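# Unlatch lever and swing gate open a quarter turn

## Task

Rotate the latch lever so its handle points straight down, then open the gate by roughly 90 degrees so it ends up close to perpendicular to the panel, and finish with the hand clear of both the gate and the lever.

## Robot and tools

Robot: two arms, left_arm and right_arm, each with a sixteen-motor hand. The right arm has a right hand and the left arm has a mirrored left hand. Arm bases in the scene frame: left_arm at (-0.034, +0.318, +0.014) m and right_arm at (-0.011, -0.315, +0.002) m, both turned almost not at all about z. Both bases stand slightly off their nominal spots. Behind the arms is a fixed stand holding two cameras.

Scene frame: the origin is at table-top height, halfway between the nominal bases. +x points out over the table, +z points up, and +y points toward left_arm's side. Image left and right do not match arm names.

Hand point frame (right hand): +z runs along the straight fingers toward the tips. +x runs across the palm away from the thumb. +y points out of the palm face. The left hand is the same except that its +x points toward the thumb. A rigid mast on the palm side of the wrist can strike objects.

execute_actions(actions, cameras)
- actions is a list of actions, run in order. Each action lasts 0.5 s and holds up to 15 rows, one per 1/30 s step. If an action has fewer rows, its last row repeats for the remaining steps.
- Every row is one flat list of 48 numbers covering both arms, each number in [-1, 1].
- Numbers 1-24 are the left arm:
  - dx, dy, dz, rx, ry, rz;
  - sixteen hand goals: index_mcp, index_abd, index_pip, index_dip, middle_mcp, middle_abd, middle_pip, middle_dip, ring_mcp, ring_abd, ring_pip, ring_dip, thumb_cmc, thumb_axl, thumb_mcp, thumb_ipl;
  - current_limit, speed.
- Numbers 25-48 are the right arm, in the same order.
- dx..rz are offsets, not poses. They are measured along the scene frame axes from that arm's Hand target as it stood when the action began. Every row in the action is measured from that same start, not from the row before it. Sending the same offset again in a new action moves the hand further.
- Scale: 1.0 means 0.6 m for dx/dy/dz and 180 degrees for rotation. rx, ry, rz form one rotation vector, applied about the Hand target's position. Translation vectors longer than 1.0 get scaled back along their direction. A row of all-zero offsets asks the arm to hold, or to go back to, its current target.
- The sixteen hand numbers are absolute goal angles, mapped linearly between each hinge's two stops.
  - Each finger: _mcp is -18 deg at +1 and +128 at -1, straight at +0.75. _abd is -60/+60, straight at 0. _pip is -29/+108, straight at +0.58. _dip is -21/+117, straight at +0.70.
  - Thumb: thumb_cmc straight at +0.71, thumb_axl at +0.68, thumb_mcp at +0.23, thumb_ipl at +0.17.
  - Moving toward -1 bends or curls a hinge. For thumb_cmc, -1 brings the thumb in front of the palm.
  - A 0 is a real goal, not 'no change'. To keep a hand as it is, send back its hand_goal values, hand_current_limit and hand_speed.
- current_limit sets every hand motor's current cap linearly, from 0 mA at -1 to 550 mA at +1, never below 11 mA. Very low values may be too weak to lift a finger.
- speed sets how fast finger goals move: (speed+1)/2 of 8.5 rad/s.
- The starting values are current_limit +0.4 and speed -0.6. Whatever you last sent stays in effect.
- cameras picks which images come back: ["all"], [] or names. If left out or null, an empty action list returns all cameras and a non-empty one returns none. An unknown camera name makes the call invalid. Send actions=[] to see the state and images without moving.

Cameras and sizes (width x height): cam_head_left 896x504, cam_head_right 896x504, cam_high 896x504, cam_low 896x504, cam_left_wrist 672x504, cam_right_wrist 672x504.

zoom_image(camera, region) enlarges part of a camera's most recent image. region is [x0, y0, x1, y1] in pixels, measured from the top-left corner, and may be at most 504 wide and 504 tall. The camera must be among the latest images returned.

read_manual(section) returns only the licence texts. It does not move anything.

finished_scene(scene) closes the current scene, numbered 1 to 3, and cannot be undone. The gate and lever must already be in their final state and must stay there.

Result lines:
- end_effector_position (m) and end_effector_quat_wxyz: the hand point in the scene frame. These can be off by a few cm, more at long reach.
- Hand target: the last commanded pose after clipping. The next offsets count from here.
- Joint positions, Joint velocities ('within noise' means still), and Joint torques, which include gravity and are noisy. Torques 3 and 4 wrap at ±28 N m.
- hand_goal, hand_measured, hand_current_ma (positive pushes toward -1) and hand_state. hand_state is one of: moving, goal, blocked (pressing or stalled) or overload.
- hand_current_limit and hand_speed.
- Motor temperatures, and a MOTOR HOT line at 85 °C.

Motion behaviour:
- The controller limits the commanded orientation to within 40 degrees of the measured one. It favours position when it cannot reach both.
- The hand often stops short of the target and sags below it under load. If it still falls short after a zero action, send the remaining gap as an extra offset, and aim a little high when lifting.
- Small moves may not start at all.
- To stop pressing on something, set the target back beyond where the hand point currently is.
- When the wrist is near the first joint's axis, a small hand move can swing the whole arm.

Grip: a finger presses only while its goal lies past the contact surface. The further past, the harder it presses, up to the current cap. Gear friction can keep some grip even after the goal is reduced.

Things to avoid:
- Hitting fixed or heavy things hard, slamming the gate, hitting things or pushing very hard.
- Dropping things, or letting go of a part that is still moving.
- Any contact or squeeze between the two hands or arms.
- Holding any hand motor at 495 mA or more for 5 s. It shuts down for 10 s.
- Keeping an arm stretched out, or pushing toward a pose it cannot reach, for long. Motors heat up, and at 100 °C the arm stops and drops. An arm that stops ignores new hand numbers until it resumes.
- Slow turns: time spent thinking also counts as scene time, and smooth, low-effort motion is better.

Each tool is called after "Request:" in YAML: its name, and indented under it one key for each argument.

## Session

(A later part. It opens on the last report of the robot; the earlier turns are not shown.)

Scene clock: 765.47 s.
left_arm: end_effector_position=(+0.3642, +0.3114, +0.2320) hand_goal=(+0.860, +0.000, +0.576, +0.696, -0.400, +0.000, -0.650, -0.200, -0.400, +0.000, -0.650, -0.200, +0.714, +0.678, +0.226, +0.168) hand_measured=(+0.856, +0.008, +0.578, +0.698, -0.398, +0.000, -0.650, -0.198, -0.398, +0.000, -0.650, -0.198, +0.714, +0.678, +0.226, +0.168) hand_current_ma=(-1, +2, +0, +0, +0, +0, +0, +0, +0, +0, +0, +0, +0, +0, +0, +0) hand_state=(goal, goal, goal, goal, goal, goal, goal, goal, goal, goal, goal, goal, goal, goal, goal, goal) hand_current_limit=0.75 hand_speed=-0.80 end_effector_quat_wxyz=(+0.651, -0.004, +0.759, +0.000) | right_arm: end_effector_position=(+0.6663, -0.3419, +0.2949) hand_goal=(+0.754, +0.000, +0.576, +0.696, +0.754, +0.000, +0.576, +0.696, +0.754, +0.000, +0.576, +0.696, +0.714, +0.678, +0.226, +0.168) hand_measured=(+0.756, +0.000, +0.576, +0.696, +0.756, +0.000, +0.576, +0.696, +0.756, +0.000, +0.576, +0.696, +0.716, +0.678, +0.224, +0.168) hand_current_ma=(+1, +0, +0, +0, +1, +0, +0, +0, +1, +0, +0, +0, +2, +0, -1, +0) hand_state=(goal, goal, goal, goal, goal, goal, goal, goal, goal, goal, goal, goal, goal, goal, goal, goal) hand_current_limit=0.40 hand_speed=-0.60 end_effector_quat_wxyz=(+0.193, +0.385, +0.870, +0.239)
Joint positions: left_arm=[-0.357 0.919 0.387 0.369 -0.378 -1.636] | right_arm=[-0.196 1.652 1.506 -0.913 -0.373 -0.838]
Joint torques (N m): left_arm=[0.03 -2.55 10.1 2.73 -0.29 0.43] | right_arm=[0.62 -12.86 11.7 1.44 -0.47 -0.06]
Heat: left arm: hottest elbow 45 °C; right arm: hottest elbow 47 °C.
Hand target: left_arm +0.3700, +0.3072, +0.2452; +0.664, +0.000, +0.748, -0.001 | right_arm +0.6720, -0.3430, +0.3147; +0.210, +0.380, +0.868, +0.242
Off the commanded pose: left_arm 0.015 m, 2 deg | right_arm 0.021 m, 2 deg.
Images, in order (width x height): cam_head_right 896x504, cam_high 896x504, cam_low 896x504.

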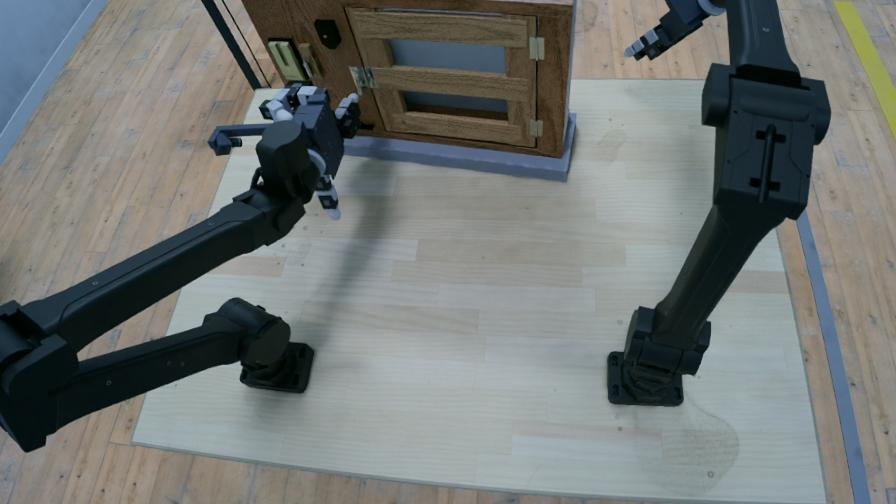

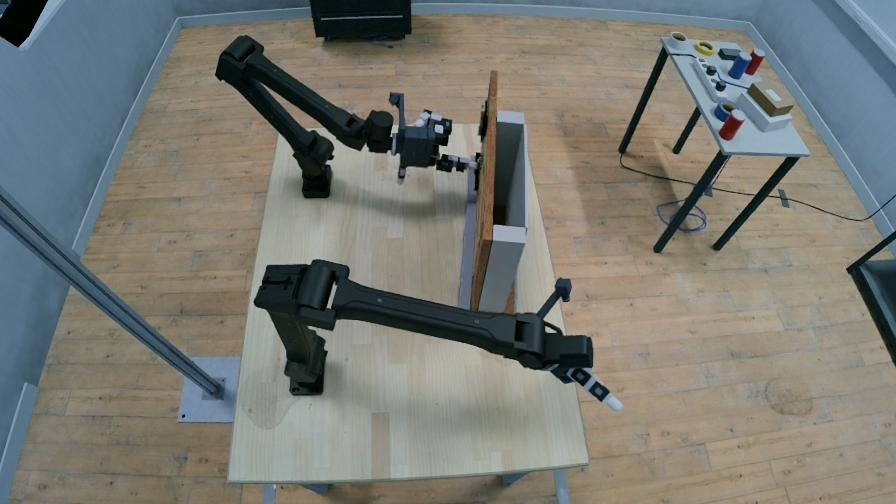

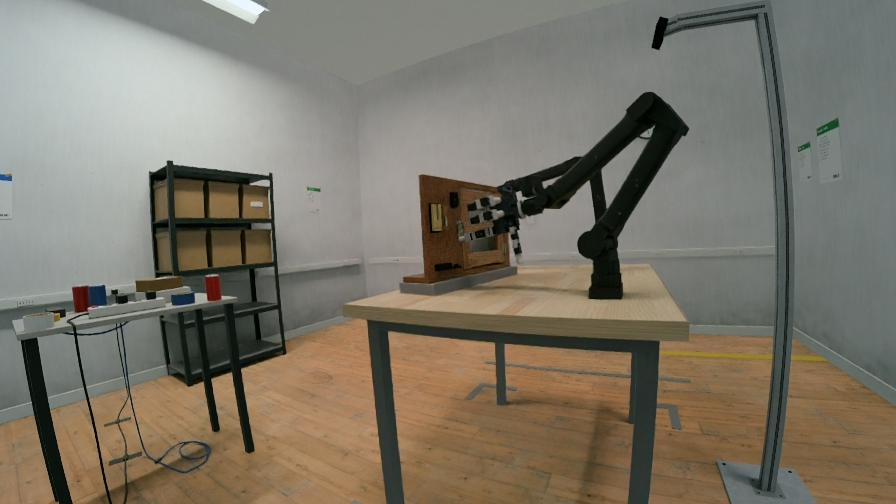

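Request:
execute_actions:
  actions:
    - [[-0.004,0.0,0.07,0,0,0,0.78,0,0.576,0.696,-0.4,0,-0.65,-0.2,-0.4,0,-0.65,-0.2,0.714,0.678,0.226,0.168,0.5,-0.5,0,0,0,0,0,0,0.754,0,0.576,0.696,0.754,0,0.576,0.696,0.754,0,0.576,0.696,0.714,0.678,0.226,0.168,0.4,-0.6]]
    - [[0.004,0,-0.062,0,0,0,0.8,0,0.576,0.696,-0.4,0,-0.65,-0.2,-0.4,0,-0.65,-0.2,0.714,0.678,0.226,0.168,0.75,-0.6,0,0,0,0,0,0,0.754,0,0.576,0.696,0.754,0,0.576,0.696,0.754,0,0.576,0.696,0.714,0.678,0.226,0.168,0.4,-0.6]]
  cameras: ["cam_high","cam_head_right","cam_low"]

Request:
zoom_image:
  camera: "cam_head_right"
  region: [310, 40, 390, 100]

Request:
zoom_image:
  camera: "cam_low"
  region: [445, 210, 475, 245]

Scene clock: 779.23 s.
left_arm: end_effector_position=(+0.3690, +0.3091, +0.2486) hand_goal=(+0.800, +0.000, +0.576, +0.696, -0.400, +0.000, -0.650, -0.200, -0.400, +0.000, -0.650, -0.200, +0.714, +0.678, +0.226, +0.168) hand_measured=(+0.796, +0.008, +0.578, +0.698, -0.398, +0.000, -0.650, -0.198, -0.398, +0.000, -0.650, -0.198, +0.714, +0.678, +0.226, +0.168) hand_current_ma=(-1, +2, +0, +0, +0, +0, +0, +0, +0, +0, +0, +0, +0, +0, +0, +0) hand_state=(goal, goal, goal, goal, goal, goal, goal, goal, goal, goal, goal, goal, goal, goal, goal, goal) hand_current_limit=0.75 hand_speed=-0.60 end_effector_quat_wxyz=(+0.659, -0.006, +0.752, -0.002) | right_arm: end_effector_position=(+0.6663, -0.3419, +0.2949) hand_goal=(+0.754, +0.000, +0.576, +0.696, +0.754, +0.000, +0.576, +0.696, +0.754, +0.000, +0.576, +0.696, +0.714, +0.678, +0.226, +0.168) hand_measured=(+0.756, +0.000, +0.576, +0.696, +0.756, +0.000, +0.576, +0.696, +0.756, +0.000, +0.576, +0.696, +0.716, +0.678, +0.224, +0.168) hand_current_ma=(+1, +0, +0, +0, +1, +0, +0, +0, +1, +0, +0, +0, +2, +0, -1, +0) hand_state=(goal, goal, goal, goal, goal, goal, goal, goal, goal, goal, goal, goal, goal, goal, goal, goal) hand_current_limit=0.40 hand_speed=-0.60 end_effector_quat_wxyz=(+0.193, +0.385, +0.870, +0.239)
Joint positions: left_arm=[-0.359 0.908 0.418 0.349 -0.381 -1.634] | right_arm=[-0.196 1.652 1.506 -0.913 -0.373 -0.838]
Joint torques (N m): left_arm=[0.44 -2.73 8.5 2.74 -0.12 0.42] | right_arm=[0.56 -12.86 11.7 1.43 -0.47 -0.06]
Heat: left arm: hottest elbow 45 °C; right arm: hottest elbow 48 °C.
Hand target: left_arm +0.3699, +0.3073, +0.2500; +0.664, +0.000, +0.748, -0.001 | right_arm +0.6720, -0.3430, +0.3147; +0.210, +0.380, +0.868, +0.242
Off the commanded pose: left_arm 0.003 m, 1 deg | right_arm 0.021 m, 2 deg.
Images, in order (width x height): cam_head_right 896x504, cam_high 896x504, cam_low 896x504.

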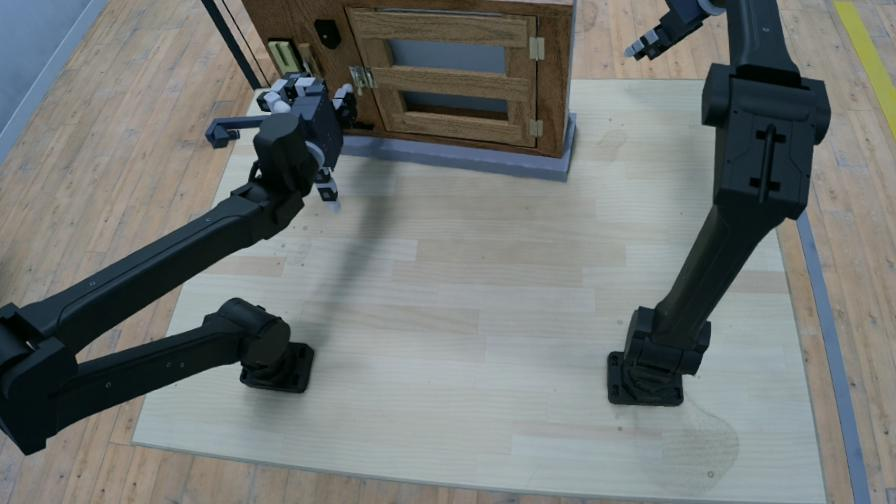

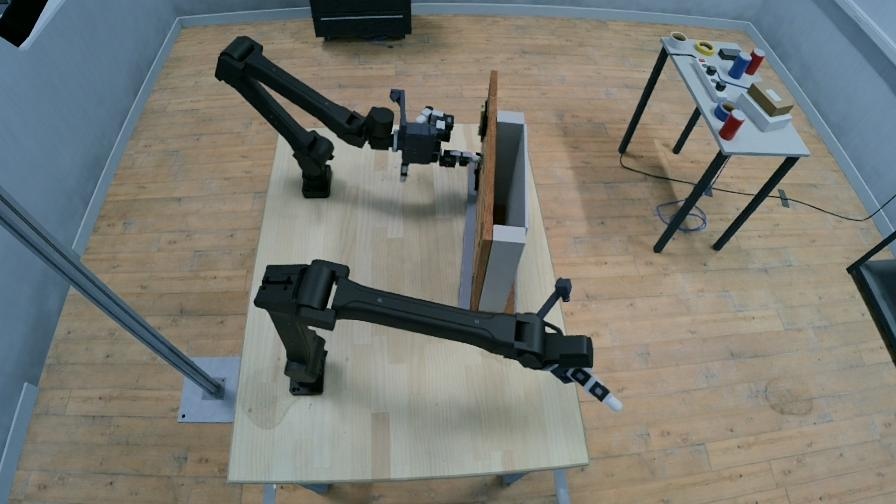

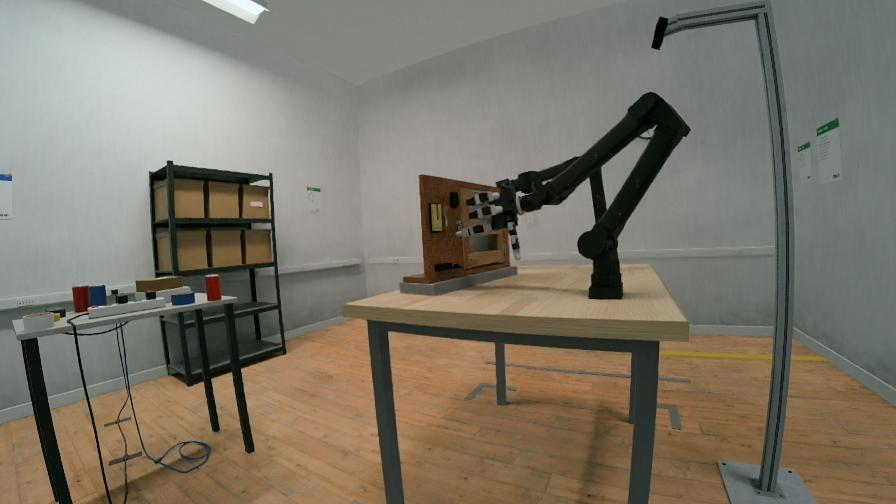

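Scaled by 6.300 from the camera's 896x504 image, which has a finer 1280x720 frame.

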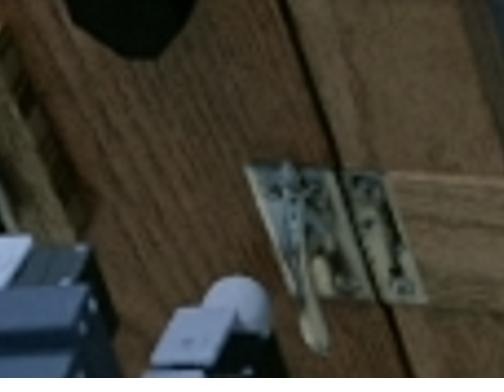

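Scaled by 14.400 from the camera's 896x504 image, which has a finer 1280x720 frame.

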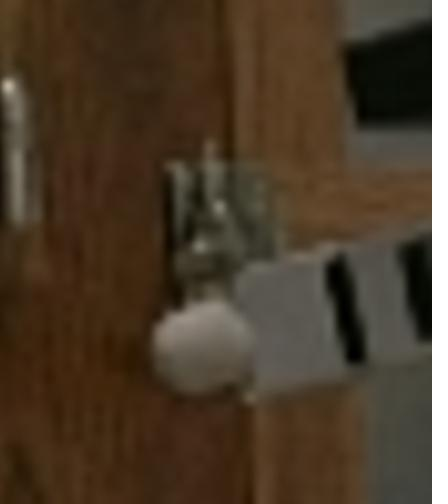

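Request:
execute_actions:
  actions:
    - [[0,0,0,0,0,0,0.89,0,0.576,0.696,-0.4,0,-0.65,-0.2,-0.4,0,-0.65,-0.2,0.714,0.678,0.226,0.168,0.75,-0.8,0,0,0,0,0,0,0.754,0,0.576,0.696,0.754,0,0.576,0.696,0.754,0,0.576,0.696,0.714,0.678,0.226,0.168,0.4,-0.6]]
  cameras: ["cam_low","cam_head_right"]

Request:
zoom_image:
  camera: "cam_head_right"
  region: [340, 55, 385, 100]

Request:
execute_actions:
  actions:
    - [[0,0,0,0,0,0,0.915,0,0.576,0.696,-0.4,0,-0.65,-0.2,-0.4,0,-0.65,-0.2,0.714,0.678,0.226,0.168,0.75,-0.85,0,0,0,0,0,0,0.754,0,0.576,0.696,0.754,0,0.576,0.696,0.754,0,0.576,0.696,0.714,0.678,0.226,0.168,0.4,-0.6]]
  cameras: ["cam_low","cam_head_right"]

Request:
zoom_image:
  camera: "cam_head_right"
  region: [340, 55, 385, 100]

Scene clock: 789.67 s.
left_arm: end_effector_position=(+0.3689, +0.3092, +0.2487) hand_goal=(+0.890, +0.000, +0.576, +0.696, -0.400, +0.000, -0.650, -0.200, -0.400, +0.000, -0.650, -0.200, +0.714, +0.678, +0.226, +0.168) hand_measured=(+0.868, +0.008, +0.572, +0.696, -0.398, +0.000, -0.650, -0.198, -0.398, +0.000, -0.650, -0.198, +0.714, +0.678, +0.226, +0.168) hand_current_ma=(-18, +2, -1, +0, +0, +0, +0, +0, +0, +0, +0, +0, +0, +0, +0, +0) hand_state=(blocked, goal, goal, goal, goal, goal, goal, goal, goal, goal, goal, goal, goal, goal, goal, goal) hand_current_limit=0.75 hand_speed=-0.80 end_effector_quat_wxyz=(+0.659, -0.006, +0.752, -0.001) | right_arm: end_effector_position=(+0.6663, -0.3419, +0.2949) hand_goal=(+0.754, +0.000, +0.576, +0.696, +0.754, +0.000, +0.576, +0.696, +0.754, +0.000, +0.576, +0.696, +0.714, +0.678, +0.226, +0.168) hand_measured=(+0.756, +0.000, +0.576, +0.696, +0.756, +0.000, +0.576, +0.696, +0.756, +0.000, +0.576, +0.696, +0.716, +0.678, +0.224, +0.168) hand_current_ma=(+1, +0, +0, +0, +1, +0, +0, +0, +1, +0, +0, +0, +2, +0, -1, +0) hand_state=(goal, goal, goal, goal, goal, goal, goal, goal, goal, goal, goal, goal, goal, goal, goal, goal) hand_current_limit=0.40 hand_speed=-0.60 end_effector_quat_wxyz=(+0.193, +0.385, +0.870, +0.239)
Joint positions: left_arm=[-0.359 0.908 0.418 0.349 -0.382 -1.634] | right_arm=[-0.196 1.652 1.506 -0.913 -0.373 -0.838]
Joint torques (N m): left_arm=[0.56 -2.55 8.54 2.8 -0.11 0.41] | right_arm=[0.62 -12.86 11.73 1.43 -0.47 -0.06]
Heat: left arm: hottest elbow 44 °C; right arm: hottest elbow 48 °C.
Hand target: left_arm +0.3699, +0.3073, +0.2500; +0.664, +0.000, +0.748, -0.001 | right_arm +0.6720, -0.3430, +0.3147; +0.210, +0.380, +0.868, +0.242
Off the commanded pose: left_arm 0.002 m, 1 deg | right_arm 0.021 m, 2 deg.
Images, in order (width x height): cam_head_right 896x504, cam_low 896x504.

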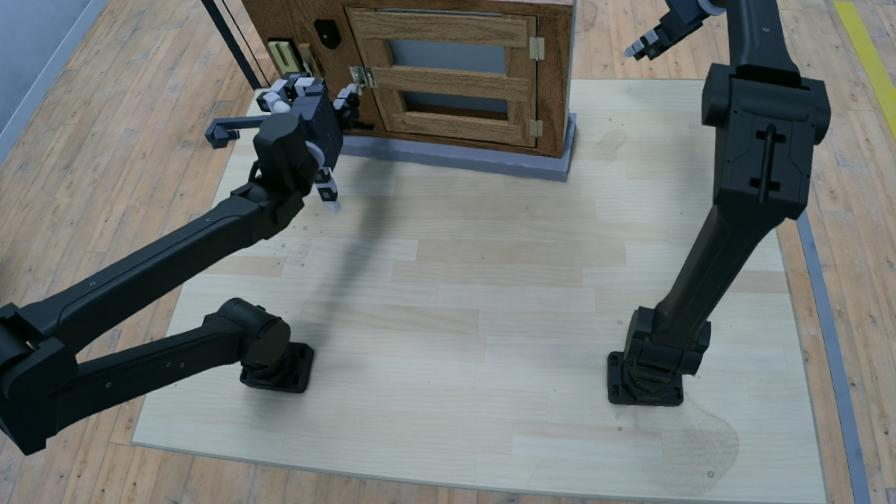

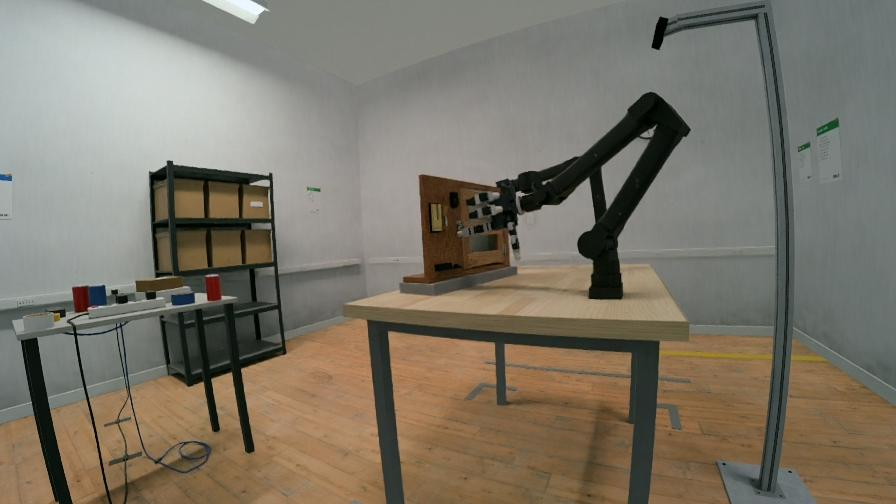

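Scaled by 11.200 from the camera's 896x504 image, which has a finer 1280x720 frame.

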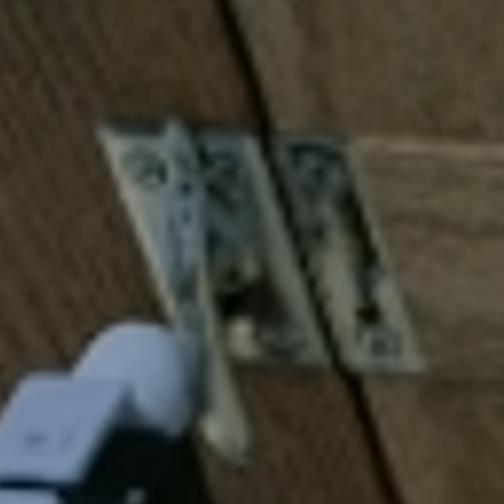

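Scene clock: 790.37 s.
left_arm: end_effector_position=(+0.3689, +0.3093, +0.2488) hand_goal=(+0.916, +0.000, +0.576, +0.696, -0.400, +0.000, -0.650, -0.200, -0.400, +0.000, -0.650, -0.200, +0.714, +0.678, +0.226, +0.168) hand_measured=(+0.876, +0.008, +0.568, +0.692, -0.398, +0.000, -0.650, -0.198, -0.398, +0.000, -0.650, -0.198, +0.714, +0.678, +0.226, +0.168) hand_current_ma=(-50, +2, -3, -1, +0, +0, +0, +0, +0, +0, +0, +0, +0, +0, +0, +0) hand_state=(blocked, goal, goal, goal, goal, goal, goal, goal, goal, goal, goal, goal, goal, goal, goal, goal) hand_current_limit=0.75 hand_speed=-0.85 end_effector_quat_wxyz=(+0.659, -0.006, +0.752, -0.001) | right_arm: end_effector_position=(+0.6663, -0.3419, +0.2949) hand_goal=(+0.754, +0.000, +0.576, +0.696, +0.754, +0.000, +0.576, +0.696, +0.754, +0.000, +0.576, +0.696, +0.714, +0.678, +0.226, +0.168) hand_measured=(+0.756, +0.000, +0.576, +0.696, +0.756, +0.000, +0.576, +0.696, +0.756, +0.000, +0.576, +0.696, +0.716, +0.678, +0.224, +0.168) hand_current_ma=(+1, +0, +0, +0, +1, +0, +0, +0, +1, +0, +0, +0, +2, +0, -1, +0) hand_state=(goal, goal, goal, goal, goal, goal, goal, goal, goal, goal, goal, goal, goal, goal, goal, goal) hand_current_limit=0.40 hand_speed=-0.60 end_effector_quat_wxyz=(+0.193, +0.385, +0.870, +0.239)
Joint positions: left_arm=[-0.359 0.908 0.418 0.349 -0.383 -1.633] | right_arm=[-0.196 1.652 1.506 -0.913 -0.373 -0.838]
Joint torques (N m): left_arm=[0.15 -2.49 8.49 2.82 -0.07 0.4] | right_arm=[0.56 -12.86 11.73 1.43 -0.47 -0.06]
Heat: left arm: hottest elbow 44 °C; right arm: hottest elbow 48 °C.
Hand target: left_arm +0.3699, +0.3073, +0.2501; +0.664, +0.000, +0.748, -0.001 | right_arm +0.6720, -0.3430, +0.3147; +0.210, +0.380, +0.868, +0.242
Off the commanded pose: left_arm 0.003 m, 1 deg | right_arm 0.021 m, 2 deg.
Images, in order (width x height): cam_head_right 896x504, cam_low 896x504.

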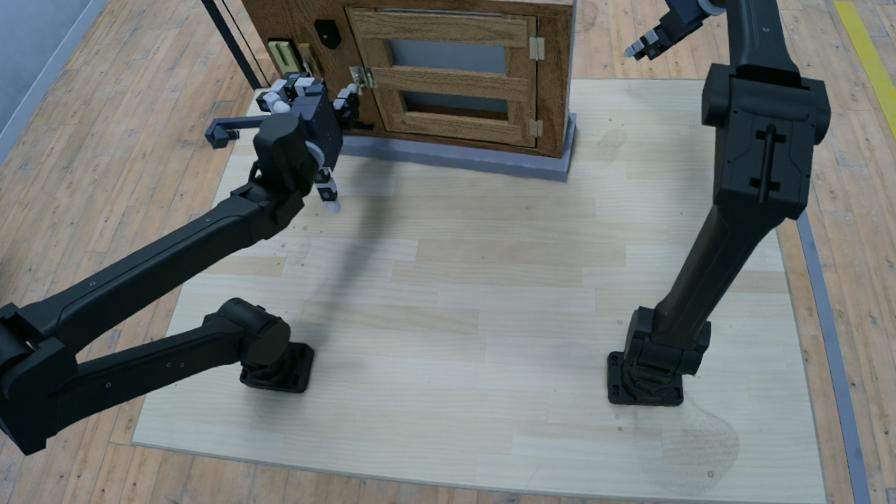

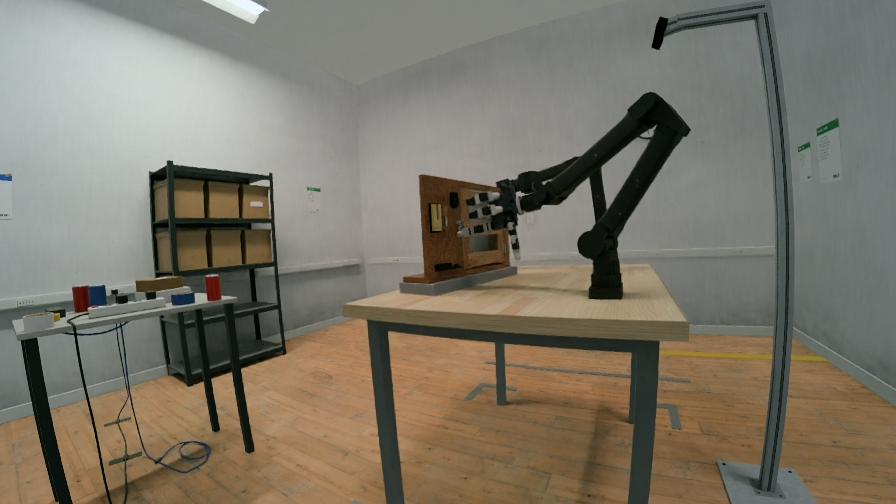

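Scaled by 11.200 from the camera's 896x504 image, which has a finer 1280x720 frame.

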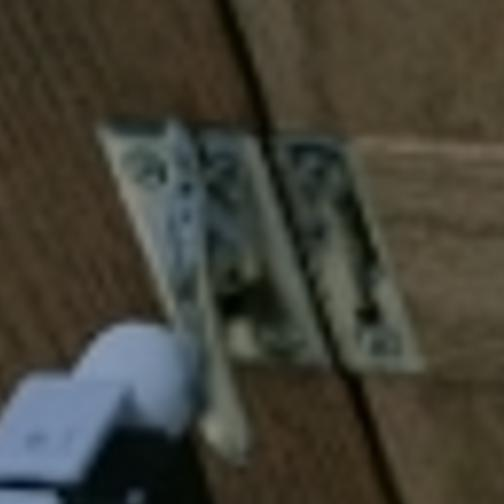

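Request:
execute_actions:
  actions:
    - [[0,0,0,0,0,0,0.95,0,0.60,0.72,-0.4,0,-0.65,-0.2,-0.4,0,-0.65,-0.2,0.714,0.678,0.226,0.168,0.75,-0.85,0,0,0,0,0,0,0.754,0,0.576,0.696,0.754,0,0.576,0.696,0.754,0,0.576,0.696,0.714,0.678,0.226,0.168,0.4,-0.6]]
  cameras: ["cam_head_right"]

Request:
zoom_image:
  camera: "cam_head_right"
  region: [340, 55, 385, 100]

Request:
execute_actions:
  actions:
    - [[0,0,0,0,0,0,0.97,0,0.62,0.74,-0.4,0,-0.65,-0.2,-0.4,0,-0.65,-0.2,0.714,0.678,0.226,0.168,0.75,-0.85,0,0,0,0,0,0,0.754,0,0.576,0.696,0.754,0,0.576,0.696,0.754,0,0.576,0.696,0.714,0.678,0.226,0.168,0.4,-0.6]]
  cameras: ["cam_head_right"]

Request:
zoom_image:
  camera: "cam_head_right"
  region: [340, 55, 385, 100]

Scene clock: 802.10 s.
left_arm: end_effector_position=(+0.3686, +0.3100, +0.2491) hand_goal=(+0.950, +0.000, +0.600, +0.720, -0.400, +0.000, -0.650, -0.200, -0.400, +0.000, -0.650, -0.200, +0.714, +0.678, +0.226, +0.168) hand_measured=(+0.884, +0.008, +0.568, +0.698, -0.398, +0.000, -0.650, -0.198, -0.398, +0.000, -0.650, -0.198, +0.714, +0.678, +0.226, +0.168) hand_current_ma=(-113, +2, -30, -16, +0, +0, +0, +0, +0, +0, +0, +0, +0, +0, +0, +0) hand_state=(blocked, goal, blocked, blocked, goal, goal, goal, goal, goal, goal, goal, goal, goal, goal, goal, goal) hand_current_limit=0.75 hand_speed=-0.85 end_effector_quat_wxyz=(+0.659, -0.006, +0.752, +0.001) | right_arm: end_effector_position=(+0.6663, -0.3419, +0.2949) hand_goal=(+0.754, +0.000, +0.576, +0.696, +0.754, +0.000, +0.576, +0.696, +0.754, +0.000, +0.576, +0.696, +0.714, +0.678, +0.226, +0.168) hand_measured=(+0.756, +0.000, +0.576, +0.696, +0.756, +0.000, +0.576, +0.696, +0.756, +0.000, +0.576, +0.696, +0.716, +0.678, +0.224, +0.168) hand_current_ma=(+1, +0, +0, +0, +1, +0, +0, +0, +1, +0, +0, +0, +2, +0, -1, +0) hand_state=(goal, goal, goal, goal, goal, goal, goal, goal, goal, goal, goal, goal, goal, goal, goal, goal) hand_current_limit=0.40 hand_speed=-0.60 end_effector_quat_wxyz=(+0.193, +0.385, +0.870, +0.239)
Joint positions: left_arm=[-0.359 0.908 0.418 0.349 -0.386 -1.63] | right_arm=[-0.196 1.652 1.506 -0.913 -0.373 -0.838]
Joint torques (N m): left_arm=[0.21 -2.67 8.53 2.8 0.09 0.39] | right_arm=[0.56 -12.86 11.71 1.43 -0.47 -0.06]
Heat: left arm: hottest elbow 43 °C; right arm: hottest elbow 48 °C.
Hand target: left_arm +0.3699, +0.3073, +0.2500; +0.664, +0.000, +0.748, -0.001 | right_arm +0.6720, -0.3430, +0.3147; +0.210, +0.380, +0.868, +0.242
Off the commanded pose: left_arm 0.003 m, 1 deg | right_arm 0.021 m, 2 deg.
Images, in order (width x height): cam_head_right 896x504.

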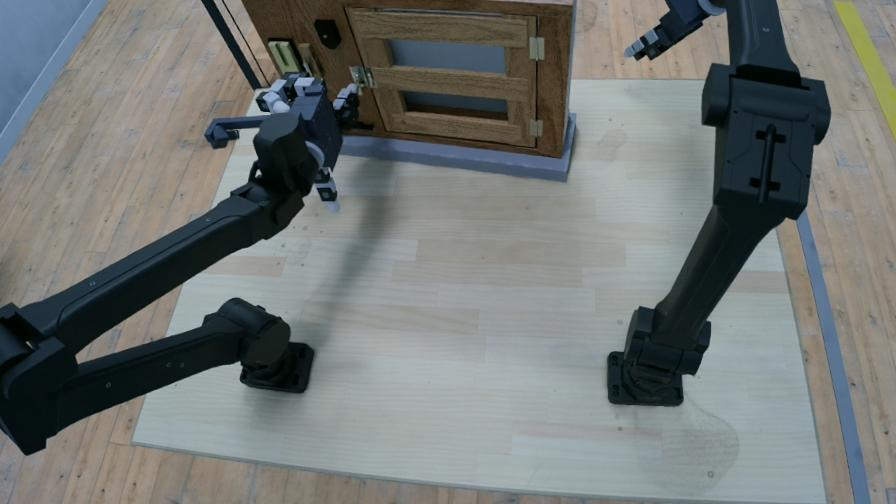

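Scaled by 11.200 from the camera's 896x504 image, which has a finer 1280x720 frame.

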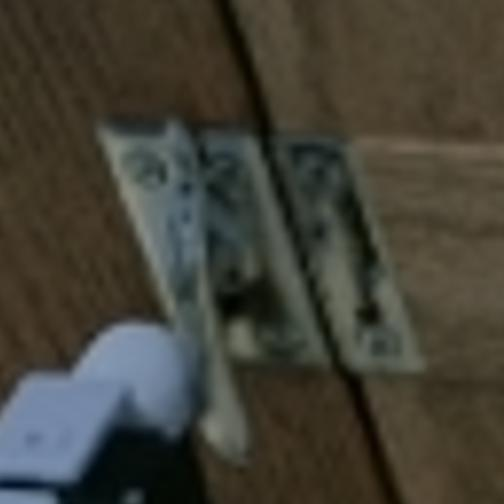

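Scene clock: 802.80 s.
left_arm: end_effector_position=(+0.3684, +0.3105, +0.2493) hand_goal=(+0.970, +0.000, +0.620, +0.740, -0.400, +0.000, -0.650, -0.200, -0.400, +0.000, -0.650, -0.200, +0.714, +0.678, +0.226, +0.168) hand_measured=(+0.886, +0.008, +0.570, +0.712, -0.398, +0.000, -0.650, -0.198, -0.398, +0.000, -0.650, -0.198, +0.714, +0.678, +0.226, +0.168) hand_current_ma=(-169, +2, -63, -25, +0, +0, +0, +0, +0, +0, +0, +0, +0, +0, +0, +0) hand_state=(blocked, goal, blocked, blocked, goal, goal, goal, goal, goal, goal, goal, goal, goal, goal, goal, goal) hand_current_limit=0.75 hand_speed=-0.85 end_effector_quat_wxyz=(+0.659, -0.006, +0.752, +0.003) | right_arm: end_effector_position=(+0.6663, -0.3419, +0.2949) hand_goal=(+0.754, +0.000, +0.576, +0.696, +0.754, +0.000, +0.576, +0.696, +0.754, +0.000, +0.576, +0.696, +0.714, +0.678, +0.226, +0.168) hand_measured=(+0.756, +0.000, +0.576, +0.696, +0.756, +0.000, +0.576, +0.696, +0.756, +0.000, +0.576, +0.696, +0.716, +0.678, +0.224, +0.168) hand_current_ma=(+1, +0, +0, +0, +1, +0, +0, +0, +1, +0, +0, +0, +2, +0, -1, +0) hand_state=(goal, goal, goal, goal, goal, goal, goal, goal, goal, goal, goal, goal, goal, goal, goal, goal) hand_current_limit=0.40 hand_speed=-0.60 end_effector_quat_wxyz=(+0.193, +0.385, +0.870, +0.239)
Joint positions: left_arm=[-0.359 0.908 0.418 0.349 -0.389 -1.628] | right_arm=[-0.196 1.652 1.506 -0.913 -0.373 -0.838]
Joint torques (N m): left_arm=[0.38 -2.32 8.54 2.78 0.17 0.37] | right_arm=[0.56 -12.86 11.73 1.43 -0.47 -0.06]
Heat: left arm: hottest elbow 43 °C; right arm: hottest elbow 48 °C.
Hand target: left_arm +0.3699, +0.3073, +0.2500; +0.664, +0.000, +0.748, -0.001 | right_arm +0.6720, -0.3430, +0.3147; +0.210, +0.380, +0.868, +0.242
Off the commanded pose: left_arm 0.004 m, 1 deg | right_arm 0.021 m, 2 deg.
Images, in order (width x height): cam_head_right 896x504.

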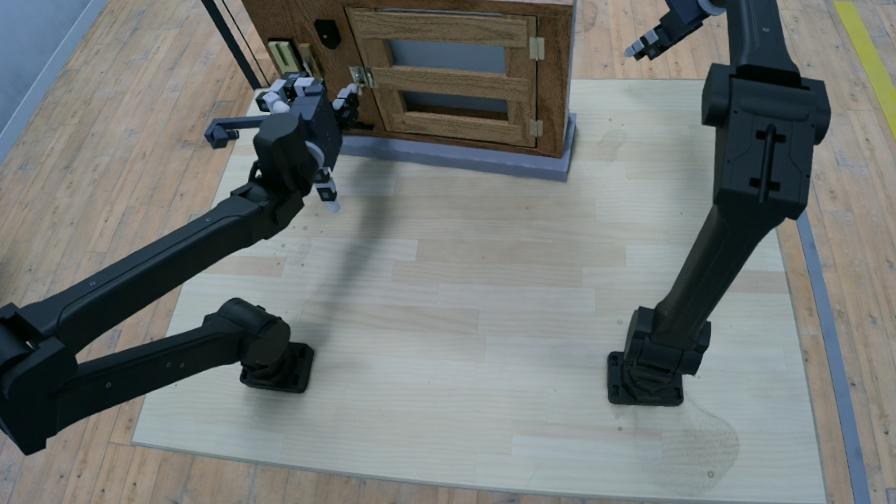

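Scaled by 11.200 from the camera's 896x504 image, which has a finer 1280x720 frame.

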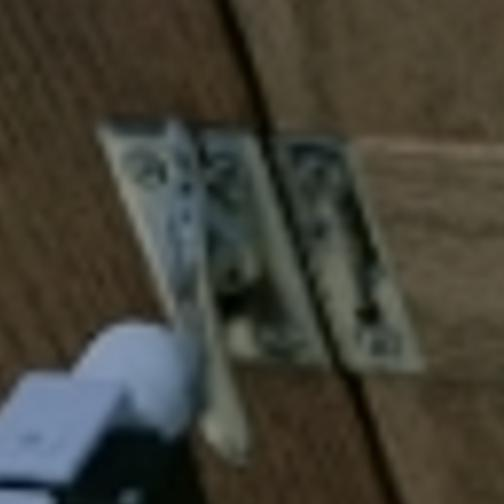

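Request:
execute_actions:
  actions:
    - [[0,0,0,0,0,0,0.985,0,0.635,0.755,-0.4,0,-0.65,-0.2,-0.4,0,-0.65,-0.2,0.714,0.678,0.226,0.168,0.8,-0.85,0,0,0,0,0,0,0.754,0,0.576,0.696,0.754,0,0.576,0.696,0.754,0,0.576,0.696,0.714,0.678,0.226,0.168,0.4,-0.6]]
  cameras: ["cam_head_right"]

Request:
zoom_image:
  camera: "cam_head_right"
  region: [340, 55, 385, 100]

Scene clock: 808.43 s.
left_arm: end_effector_position=(+0.3683, +0.3111, +0.2495) hand_goal=(+0.986, +0.000, +0.636, +0.756, -0.400, +0.000, -0.650, -0.200, -0.400, +0.000, -0.650, -0.200, +0.714, +0.678, +0.226, +0.168) hand_measured=(+0.888, +0.006, +0.576, +0.722, -0.398, +0.000, -0.650, -0.198, -0.398, +0.000, -0.650, -0.198, +0.714, +0.678, +0.226, +0.168) hand_current_ma=(-224, +2, -87, -33, +0, +0, +0, +0, +0, +0, +0, +0, +0, +0, +0, +0) hand_state=(blocked, goal, blocked, blocked, goal, goal, goal, goal, goal, goal, goal, goal, goal, goal, goal, goal) hand_current_limit=0.80 hand_speed=-0.85 end_effector_quat_wxyz=(+0.659, -0.006, +0.752, +0.004) | right_arm: end_effector_position=(+0.6663, -0.3419, +0.2949) hand_goal=(+0.754, +0.000, +0.576, +0.696, +0.754, +0.000, +0.576, +0.696, +0.754, +0.000, +0.576, +0.696, +0.714, +0.678, +0.226, +0.168) hand_measured=(+0.756, +0.000, +0.576, +0.696, +0.756, +0.000, +0.576, +0.696, +0.756, +0.000, +0.576, +0.696, +0.716, +0.678, +0.224, +0.168) hand_current_ma=(+1, +0, +0, +0, +1, +0, +0, +0, +1, +0, +0, +0, +2, +0, -1, +0) hand_state=(goal, goal, goal, goal, goal, goal, goal, goal, goal, goal, goal, goal, goal, goal, goal, goal) hand_current_limit=0.40 hand_speed=-0.60 end_effector_quat_wxyz=(+0.193, +0.385, +0.870, +0.239)
Joint positions: left_arm=[-0.359 0.908 0.418 0.349 -0.391 -1.627] | right_arm=[-0.196 1.652 1.506 -0.913 -0.373 -0.838]
Joint torques (N m): left_arm=[0.09 -2.43 8.51 2.84 0.27 0.37] | right_arm=[0.5 -12.86 11.71 1.43 -0.47 -0.06]
Heat: left arm: hottest elbow 43 °C; right arm: hottest elbow 48 °C.
Hand target: left_arm +0.3699, +0.3073, +0.2500; +0.664, +0.000, +0.748, -0.001 | right_arm +0.6720, -0.3430, +0.3147; +0.210, +0.380, +0.868, +0.242
Off the commanded pose: left_arm 0.004 m, 1 deg | right_arm 0.021 m, 2 deg.
Images, in order (width x height): cam_head_right 896x504.

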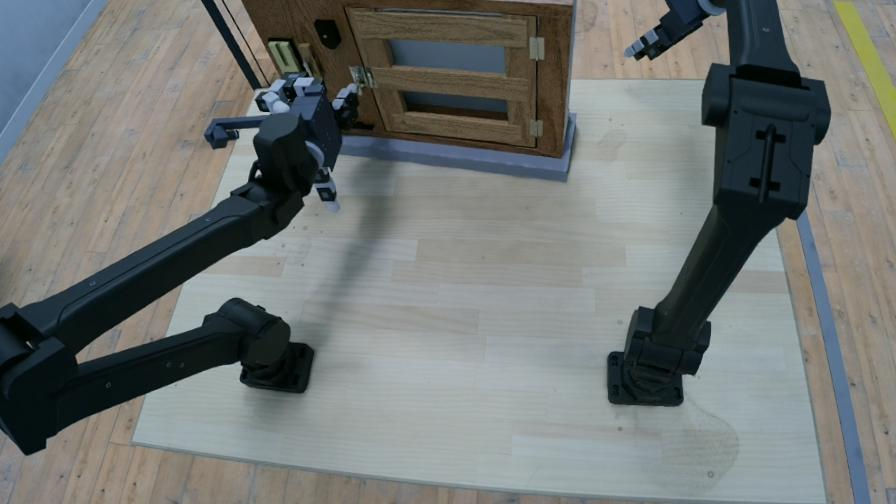

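Scaled by 11.200 from the camera's 896x504 image, which has a finer 1280x720 frame.

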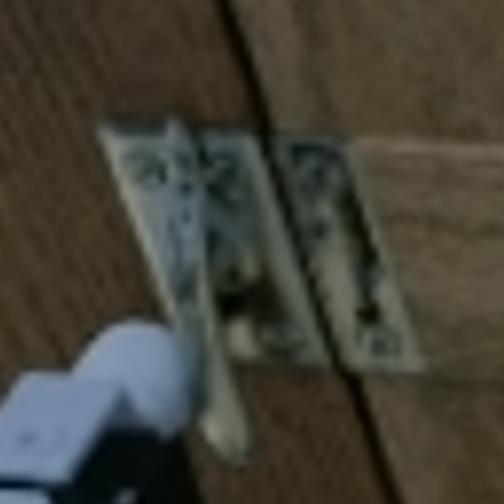

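Request:
execute_actions:
  actions:
    - [[0,0,0,0,0,0,1.0,0,0.65,0.77,-0.4,0,-0.65,-0.2,-0.4,0,-0.65,-0.2,0.714,0.678,0.226,0.168,0.85,-0.85,0,0,0,0,0,0,0.754,0,0.576,0.696,0.754,0,0.576,0.696,0.754,0,0.576,0.696,0.714,0.678,0.226,0.168,0.4,-0.6]]
  cameras: ["cam_head_right"]

Request:
zoom_image:
  camera: "cam_head_right"
  region: [340, 55, 385, 100]

Request:
execute_actions:
  actions:
    - [[0,-0.005,0,0,0,0,1.0,0,0.65,0.77,-0.4,0,-0.65,-0.2,-0.4,0,-0.65,-0.2,0.714,0.678,0.226,0.168,0.85,-0.85,0,0,0,0,0,0,0.754,0,0.576,0.696,0.754,0,0.576,0.696,0.754,0,0.576,0.696,0.714,0.678,0.226,0.168,0.4,-0.6]]
  cameras: ["cam_head_right"]

Request:
zoom_image:
  camera: "cam_head_right"
  region: [340, 55, 385, 100]

Scene clock: 819.00 s.
left_arm: end_effector_position=(+0.3682, +0.3118, +0.2496) hand_goal=(+1.000, +0.000, +0.650, +0.770, -0.400, +0.000, -0.650, -0.200, -0.400, +0.000, -0.650, -0.200, +0.714, +0.678, +0.226, +0.168) hand_measured=(+0.890, +0.006, +0.584, +0.732, -0.398, +0.000, -0.650, -0.198, -0.398, +0.000, -0.650, -0.198, +0.714, +0.678, +0.226, +0.168) hand_current_ma=(-268, +2, -104, -39, +0, +0, +0, +0, +0, +0, +0, +0, +0, +0, +0, +0) hand_state=(blocked, goal, blocked, blocked, goal, goal, goal, goal, goal, goal, goal, goal, goal, goal, goal, goal) hand_current_limit=0.85 hand_speed=-0.85 end_effector_quat_wxyz=(+0.659, -0.007, +0.752, +0.006) | right_arm: end_effector_position=(+0.6663, -0.3419, +0.2949) hand_goal=(+0.754, +0.000, +0.576, +0.696, +0.754, +0.000, +0.576, +0.696, +0.754, +0.000, +0.576, +0.696, +0.714, +0.678, +0.226, +0.168) hand_measured=(+0.756, +0.000, +0.576, +0.696, +0.756, +0.000, +0.576, +0.696, +0.756, +0.000, +0.576, +0.696, +0.716, +0.678, +0.224, +0.168) hand_current_ma=(+1, +0, +0, +0, +1, +0, +0, +0, +1, +0, +0, +0, +2, +0, -1, +0) hand_state=(goal, goal, goal, goal, goal, goal, goal, goal, goal, goal, goal, goal, goal, goal, goal, goal) hand_current_limit=0.40 hand_speed=-0.60 end_effector_quat_wxyz=(+0.193, +0.385, +0.870, +0.239)
Joint positions: left_arm=[-0.357 0.908 0.418 0.349 -0.392 -1.626] | right_arm=[-0.196 1.652 1.506 -0.913 -0.373 -0.838]
Joint torques (N m): left_arm=[0.21 -2.78 8.55 2.8 0.32 0.33] | right_arm=[0.56 -12.81 11.71 1.43 -0.46 -0.06]
Heat: left arm: hottest elbow 43 °C; right arm: hottest elbow 48 °C.
Hand target: left_arm +0.3699, +0.3072, +0.2500; +0.664, +0.000, +0.748, -0.001 | right_arm +0.6720, -0.3430, +0.3147; +0.210, +0.380, +0.868, +0.242
Off the commanded pose: left_arm 0.005 m, 1 deg | right_arm 0.021 m, 2 deg.
Images, in order (width x height): cam_head_right 896x504.

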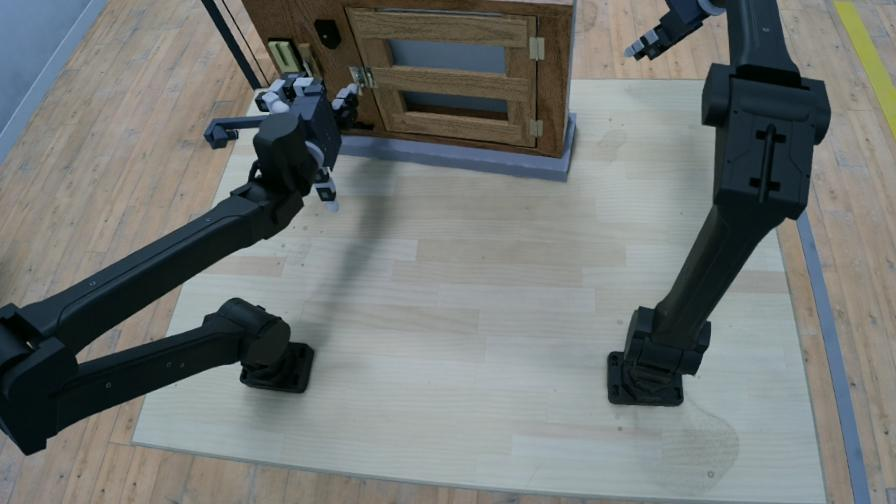

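Scaled by 11.200 from the camera's 896x504 image, which has a finer 1280x720 frame.

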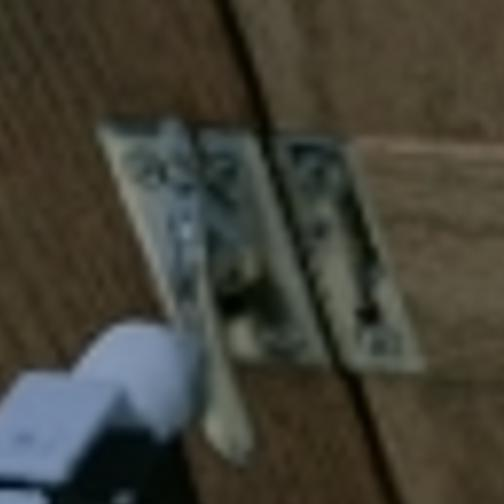

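Scene clock: 819.70 s.
left_arm: end_effector_position=(+0.3674, +0.3133, +0.2497) hand_goal=(+1.000, +0.000, +0.650, +0.770, -0.400, +0.000, -0.650, -0.200, -0.400, +0.000, -0.650, -0.200, +0.714, +0.678, +0.226, +0.168) hand_measured=(+0.900, +0.006, +0.590, +0.736, -0.398, +0.000, -0.650, -0.198, -0.398, +0.000, -0.650, -0.198, +0.714, +0.678, +0.226, +0.168) hand_current_ma=(-227, +1, -88, -33, +0, +0, +0, +0, +0, +0, +0, +0, +0, +0, +0, +0) hand_state=(blocked, goal, blocked, blocked, goal, goal, goal, goal, goal, goal, goal, goal, goal, goal, goal, goal) hand_current_limit=0.85 hand_speed=-0.85 end_effector_quat_wxyz=(+0.659, -0.010, +0.752, +0.009) | right_arm: end_effector_position=(+0.6663, -0.3419, +0.2949) hand_goal=(+0.754, +0.000, +0.576, +0.696, +0.754, +0.000, +0.576, +0.696, +0.754, +0.000, +0.576, +0.696, +0.714, +0.678, +0.226, +0.168) hand_measured=(+0.756, +0.000, +0.576, +0.696, +0.756, +0.000, +0.576, +0.696, +0.756, +0.000, +0.576, +0.696, +0.716, +0.678, +0.224, +0.168) hand_current_ma=(+1, +0, +0, +0, +1, +0, +0, +0, +1, +0, +0, +0, +2, +0, -1, +0) hand_state=(goal, goal, goal, goal, goal, goal, goal, goal, goal, goal, goal, goal, goal, goal, goal, goal) hand_current_limit=0.40 hand_speed=-0.60 end_effector_quat_wxyz=(+0.193, +0.385, +0.870, +0.239)
Joint positions: left_arm=[-0.357 0.908 0.418 0.349 -0.401 -1.626] | right_arm=[-0.196 1.652 1.506 -0.913 -0.373 -0.838]
Joint torques (N m): left_arm=[-0.73 -2.26 8.7 2.81 0.27 0.32] | right_arm=[0.56 -12.86 11.71 1.42 -0.47 -0.06]
Heat: left arm: hottest elbow 43 °C; right arm: hottest elbow 48 °C.
Hand target: left_arm +0.3699, +0.3042, +0.2500; +0.664, +0.000, +0.748, -0.001 | right_arm +0.6720, -0.3430, +0.3147; +0.210, +0.380, +0.868, +0.242
Off the commanded pose: left_arm 0.009 m, 2 deg | right_arm 0.021 m, 2 deg.
Images, in order (width x height): cam_head_right 896x504.

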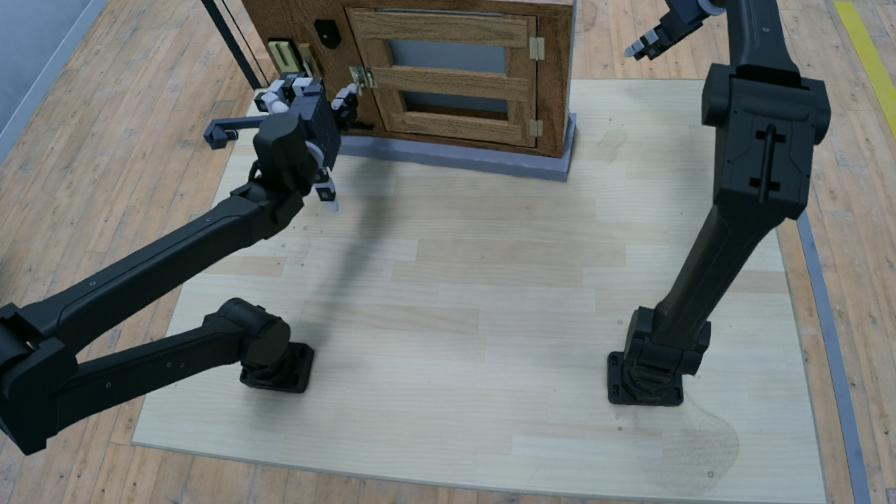

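Scaled by 11.200 from the camera's 896x504 image, which has a finer 1280x720 frame.

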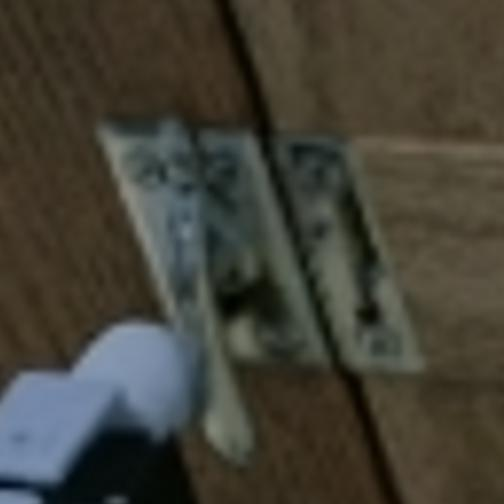

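Request:
execute_actions:
  actions:
    - [[0,-0.008,0,0,0,0,1.0,0,0.65,0.77,-0.4,0,-0.65,-0.2,-0.4,0,-0.65,-0.2,0.714,0.678,0.226,0.168,0.85,-0.85,0,0,0,0,0,0,0.754,0,0.576,0.696,0.754,0,0.576,0.696,0.754,0,0.576,0.696,0.714,0.678,0.226,0.168,0.4,-0.6]]
  cameras: ["cam_head_right","cam_low"]

Request:
zoom_image:
  camera: "cam_head_right"
  region: [340, 55, 385, 100]

Request:
zoom_image:
  camera: "cam_low"
  region: [445, 210, 475, 245]

Scene clock: 828.60 s.
left_arm: end_effector_position=(+0.3665, +0.3134, +0.2491) hand_goal=(+1.000, +0.000, +0.650, +0.770, -0.400, +0.000, -0.650, -0.200, -0.400, +0.000, -0.650, -0.200, +0.714, +0.678, +0.226, +0.168) hand_measured=(+0.908, +0.002, +0.594, +0.738, -0.398, +0.000, -0.650, -0.198, -0.398, +0.000, -0.650, -0.198, +0.714, +0.678, +0.226, +0.168) hand_current_ma=(-198, +0, -76, -28, +0, +0, +0, +0, +0, +0, +0, +0, +0, +0, +0, +0) hand_state=(blocked, goal, blocked, blocked, goal, goal, goal, goal, goal, goal, goal, goal, goal, goal, goal, goal) hand_current_limit=0.85 hand_speed=-0.85 end_effector_quat_wxyz=(+0.660, -0.013, +0.751, +0.014) | right_arm: end_effector_position=(+0.6663, -0.3419, +0.2949) hand_goal=(+0.754, +0.000, +0.576, +0.696, +0.754, +0.000, +0.576, +0.696, +0.754, +0.000, +0.576, +0.696, +0.714, +0.678, +0.226, +0.168) hand_measured=(+0.756, +0.000, +0.576, +0.696, +0.756, +0.000, +0.576, +0.696, +0.756, +0.000, +0.576, +0.696, +0.716, +0.678, +0.224, +0.168) hand_current_ma=(+1, +0, +0, +0, +1, +0, +0, +0, +1, +0, +0, +0, +2, +0, -1, +0) hand_state=(goal, goal, goal, goal, goal, goal, goal, goal, goal, goal, goal, goal, goal, goal, goal, goal) hand_current_limit=0.40 hand_speed=-0.60 end_effector_quat_wxyz=(+0.193, +0.385, +0.870, +0.239)
Joint positions: left_arm=[-0.365 0.914 0.418 0.354 -0.42 -1.626] | right_arm=[-0.196 1.652 1.506 -0.913 -0.373 -0.838]
Joint torques (N m): left_arm=[-1.79 -2.32 8.9 2.8 0.32 0.28] | right_arm=[0.56 -12.86 11.73 1.43 -0.47 -0.06]
Heat: left arm: hottest elbow 43 °C; right arm: hottest elbow 48 °C.
Hand target: left_arm +0.3699, +0.2995, +0.2500; +0.664, +0.000, +0.748, -0.001 | right_arm +0.6720, -0.3430, +0.3147; +0.210, +0.380, +0.868, +0.242
Off the commanded pose: left_arm 0.014 m, 2 deg | right_arm 0.021 m, 2 deg.
Images, in order (width x height): cam_head_right 896x504, cam_low 896x504.

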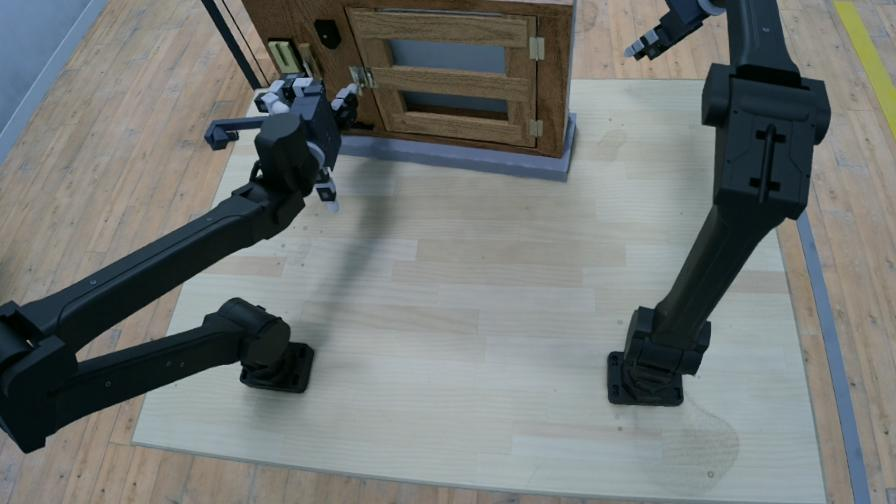

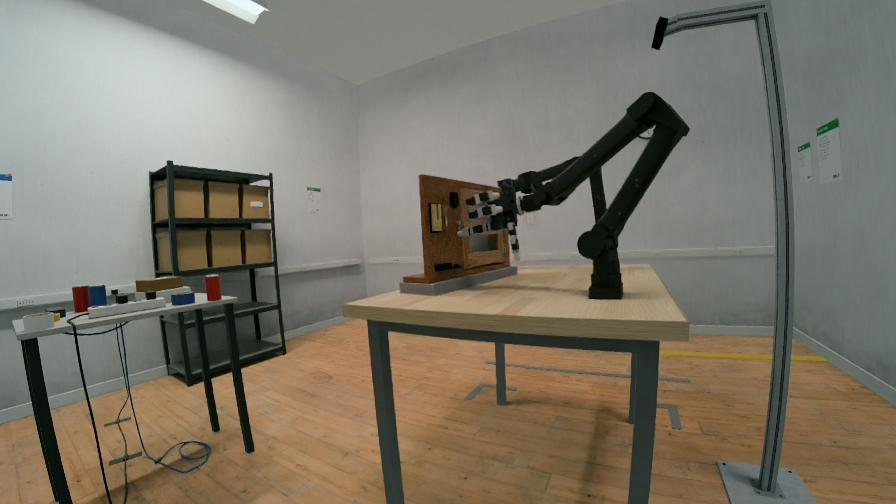

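Scaled by 11.200 from the camera's 896x504 image, which has a finer 1280x720 frame.

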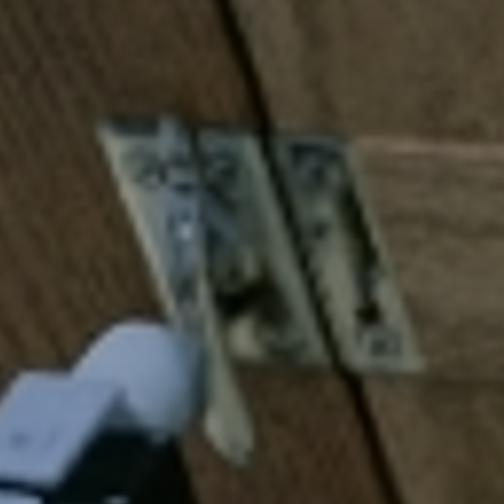

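Scaled by 14.400 from the camera's 896x504 image, which has a finer 1280x720 frame.

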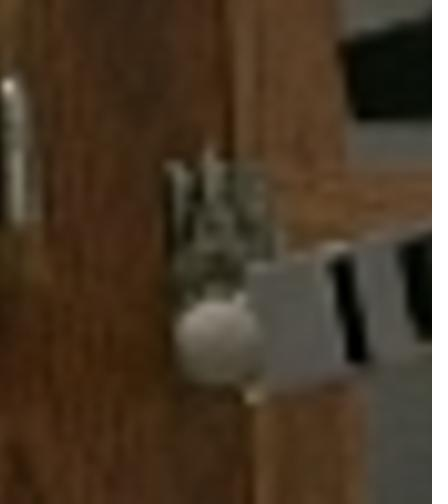

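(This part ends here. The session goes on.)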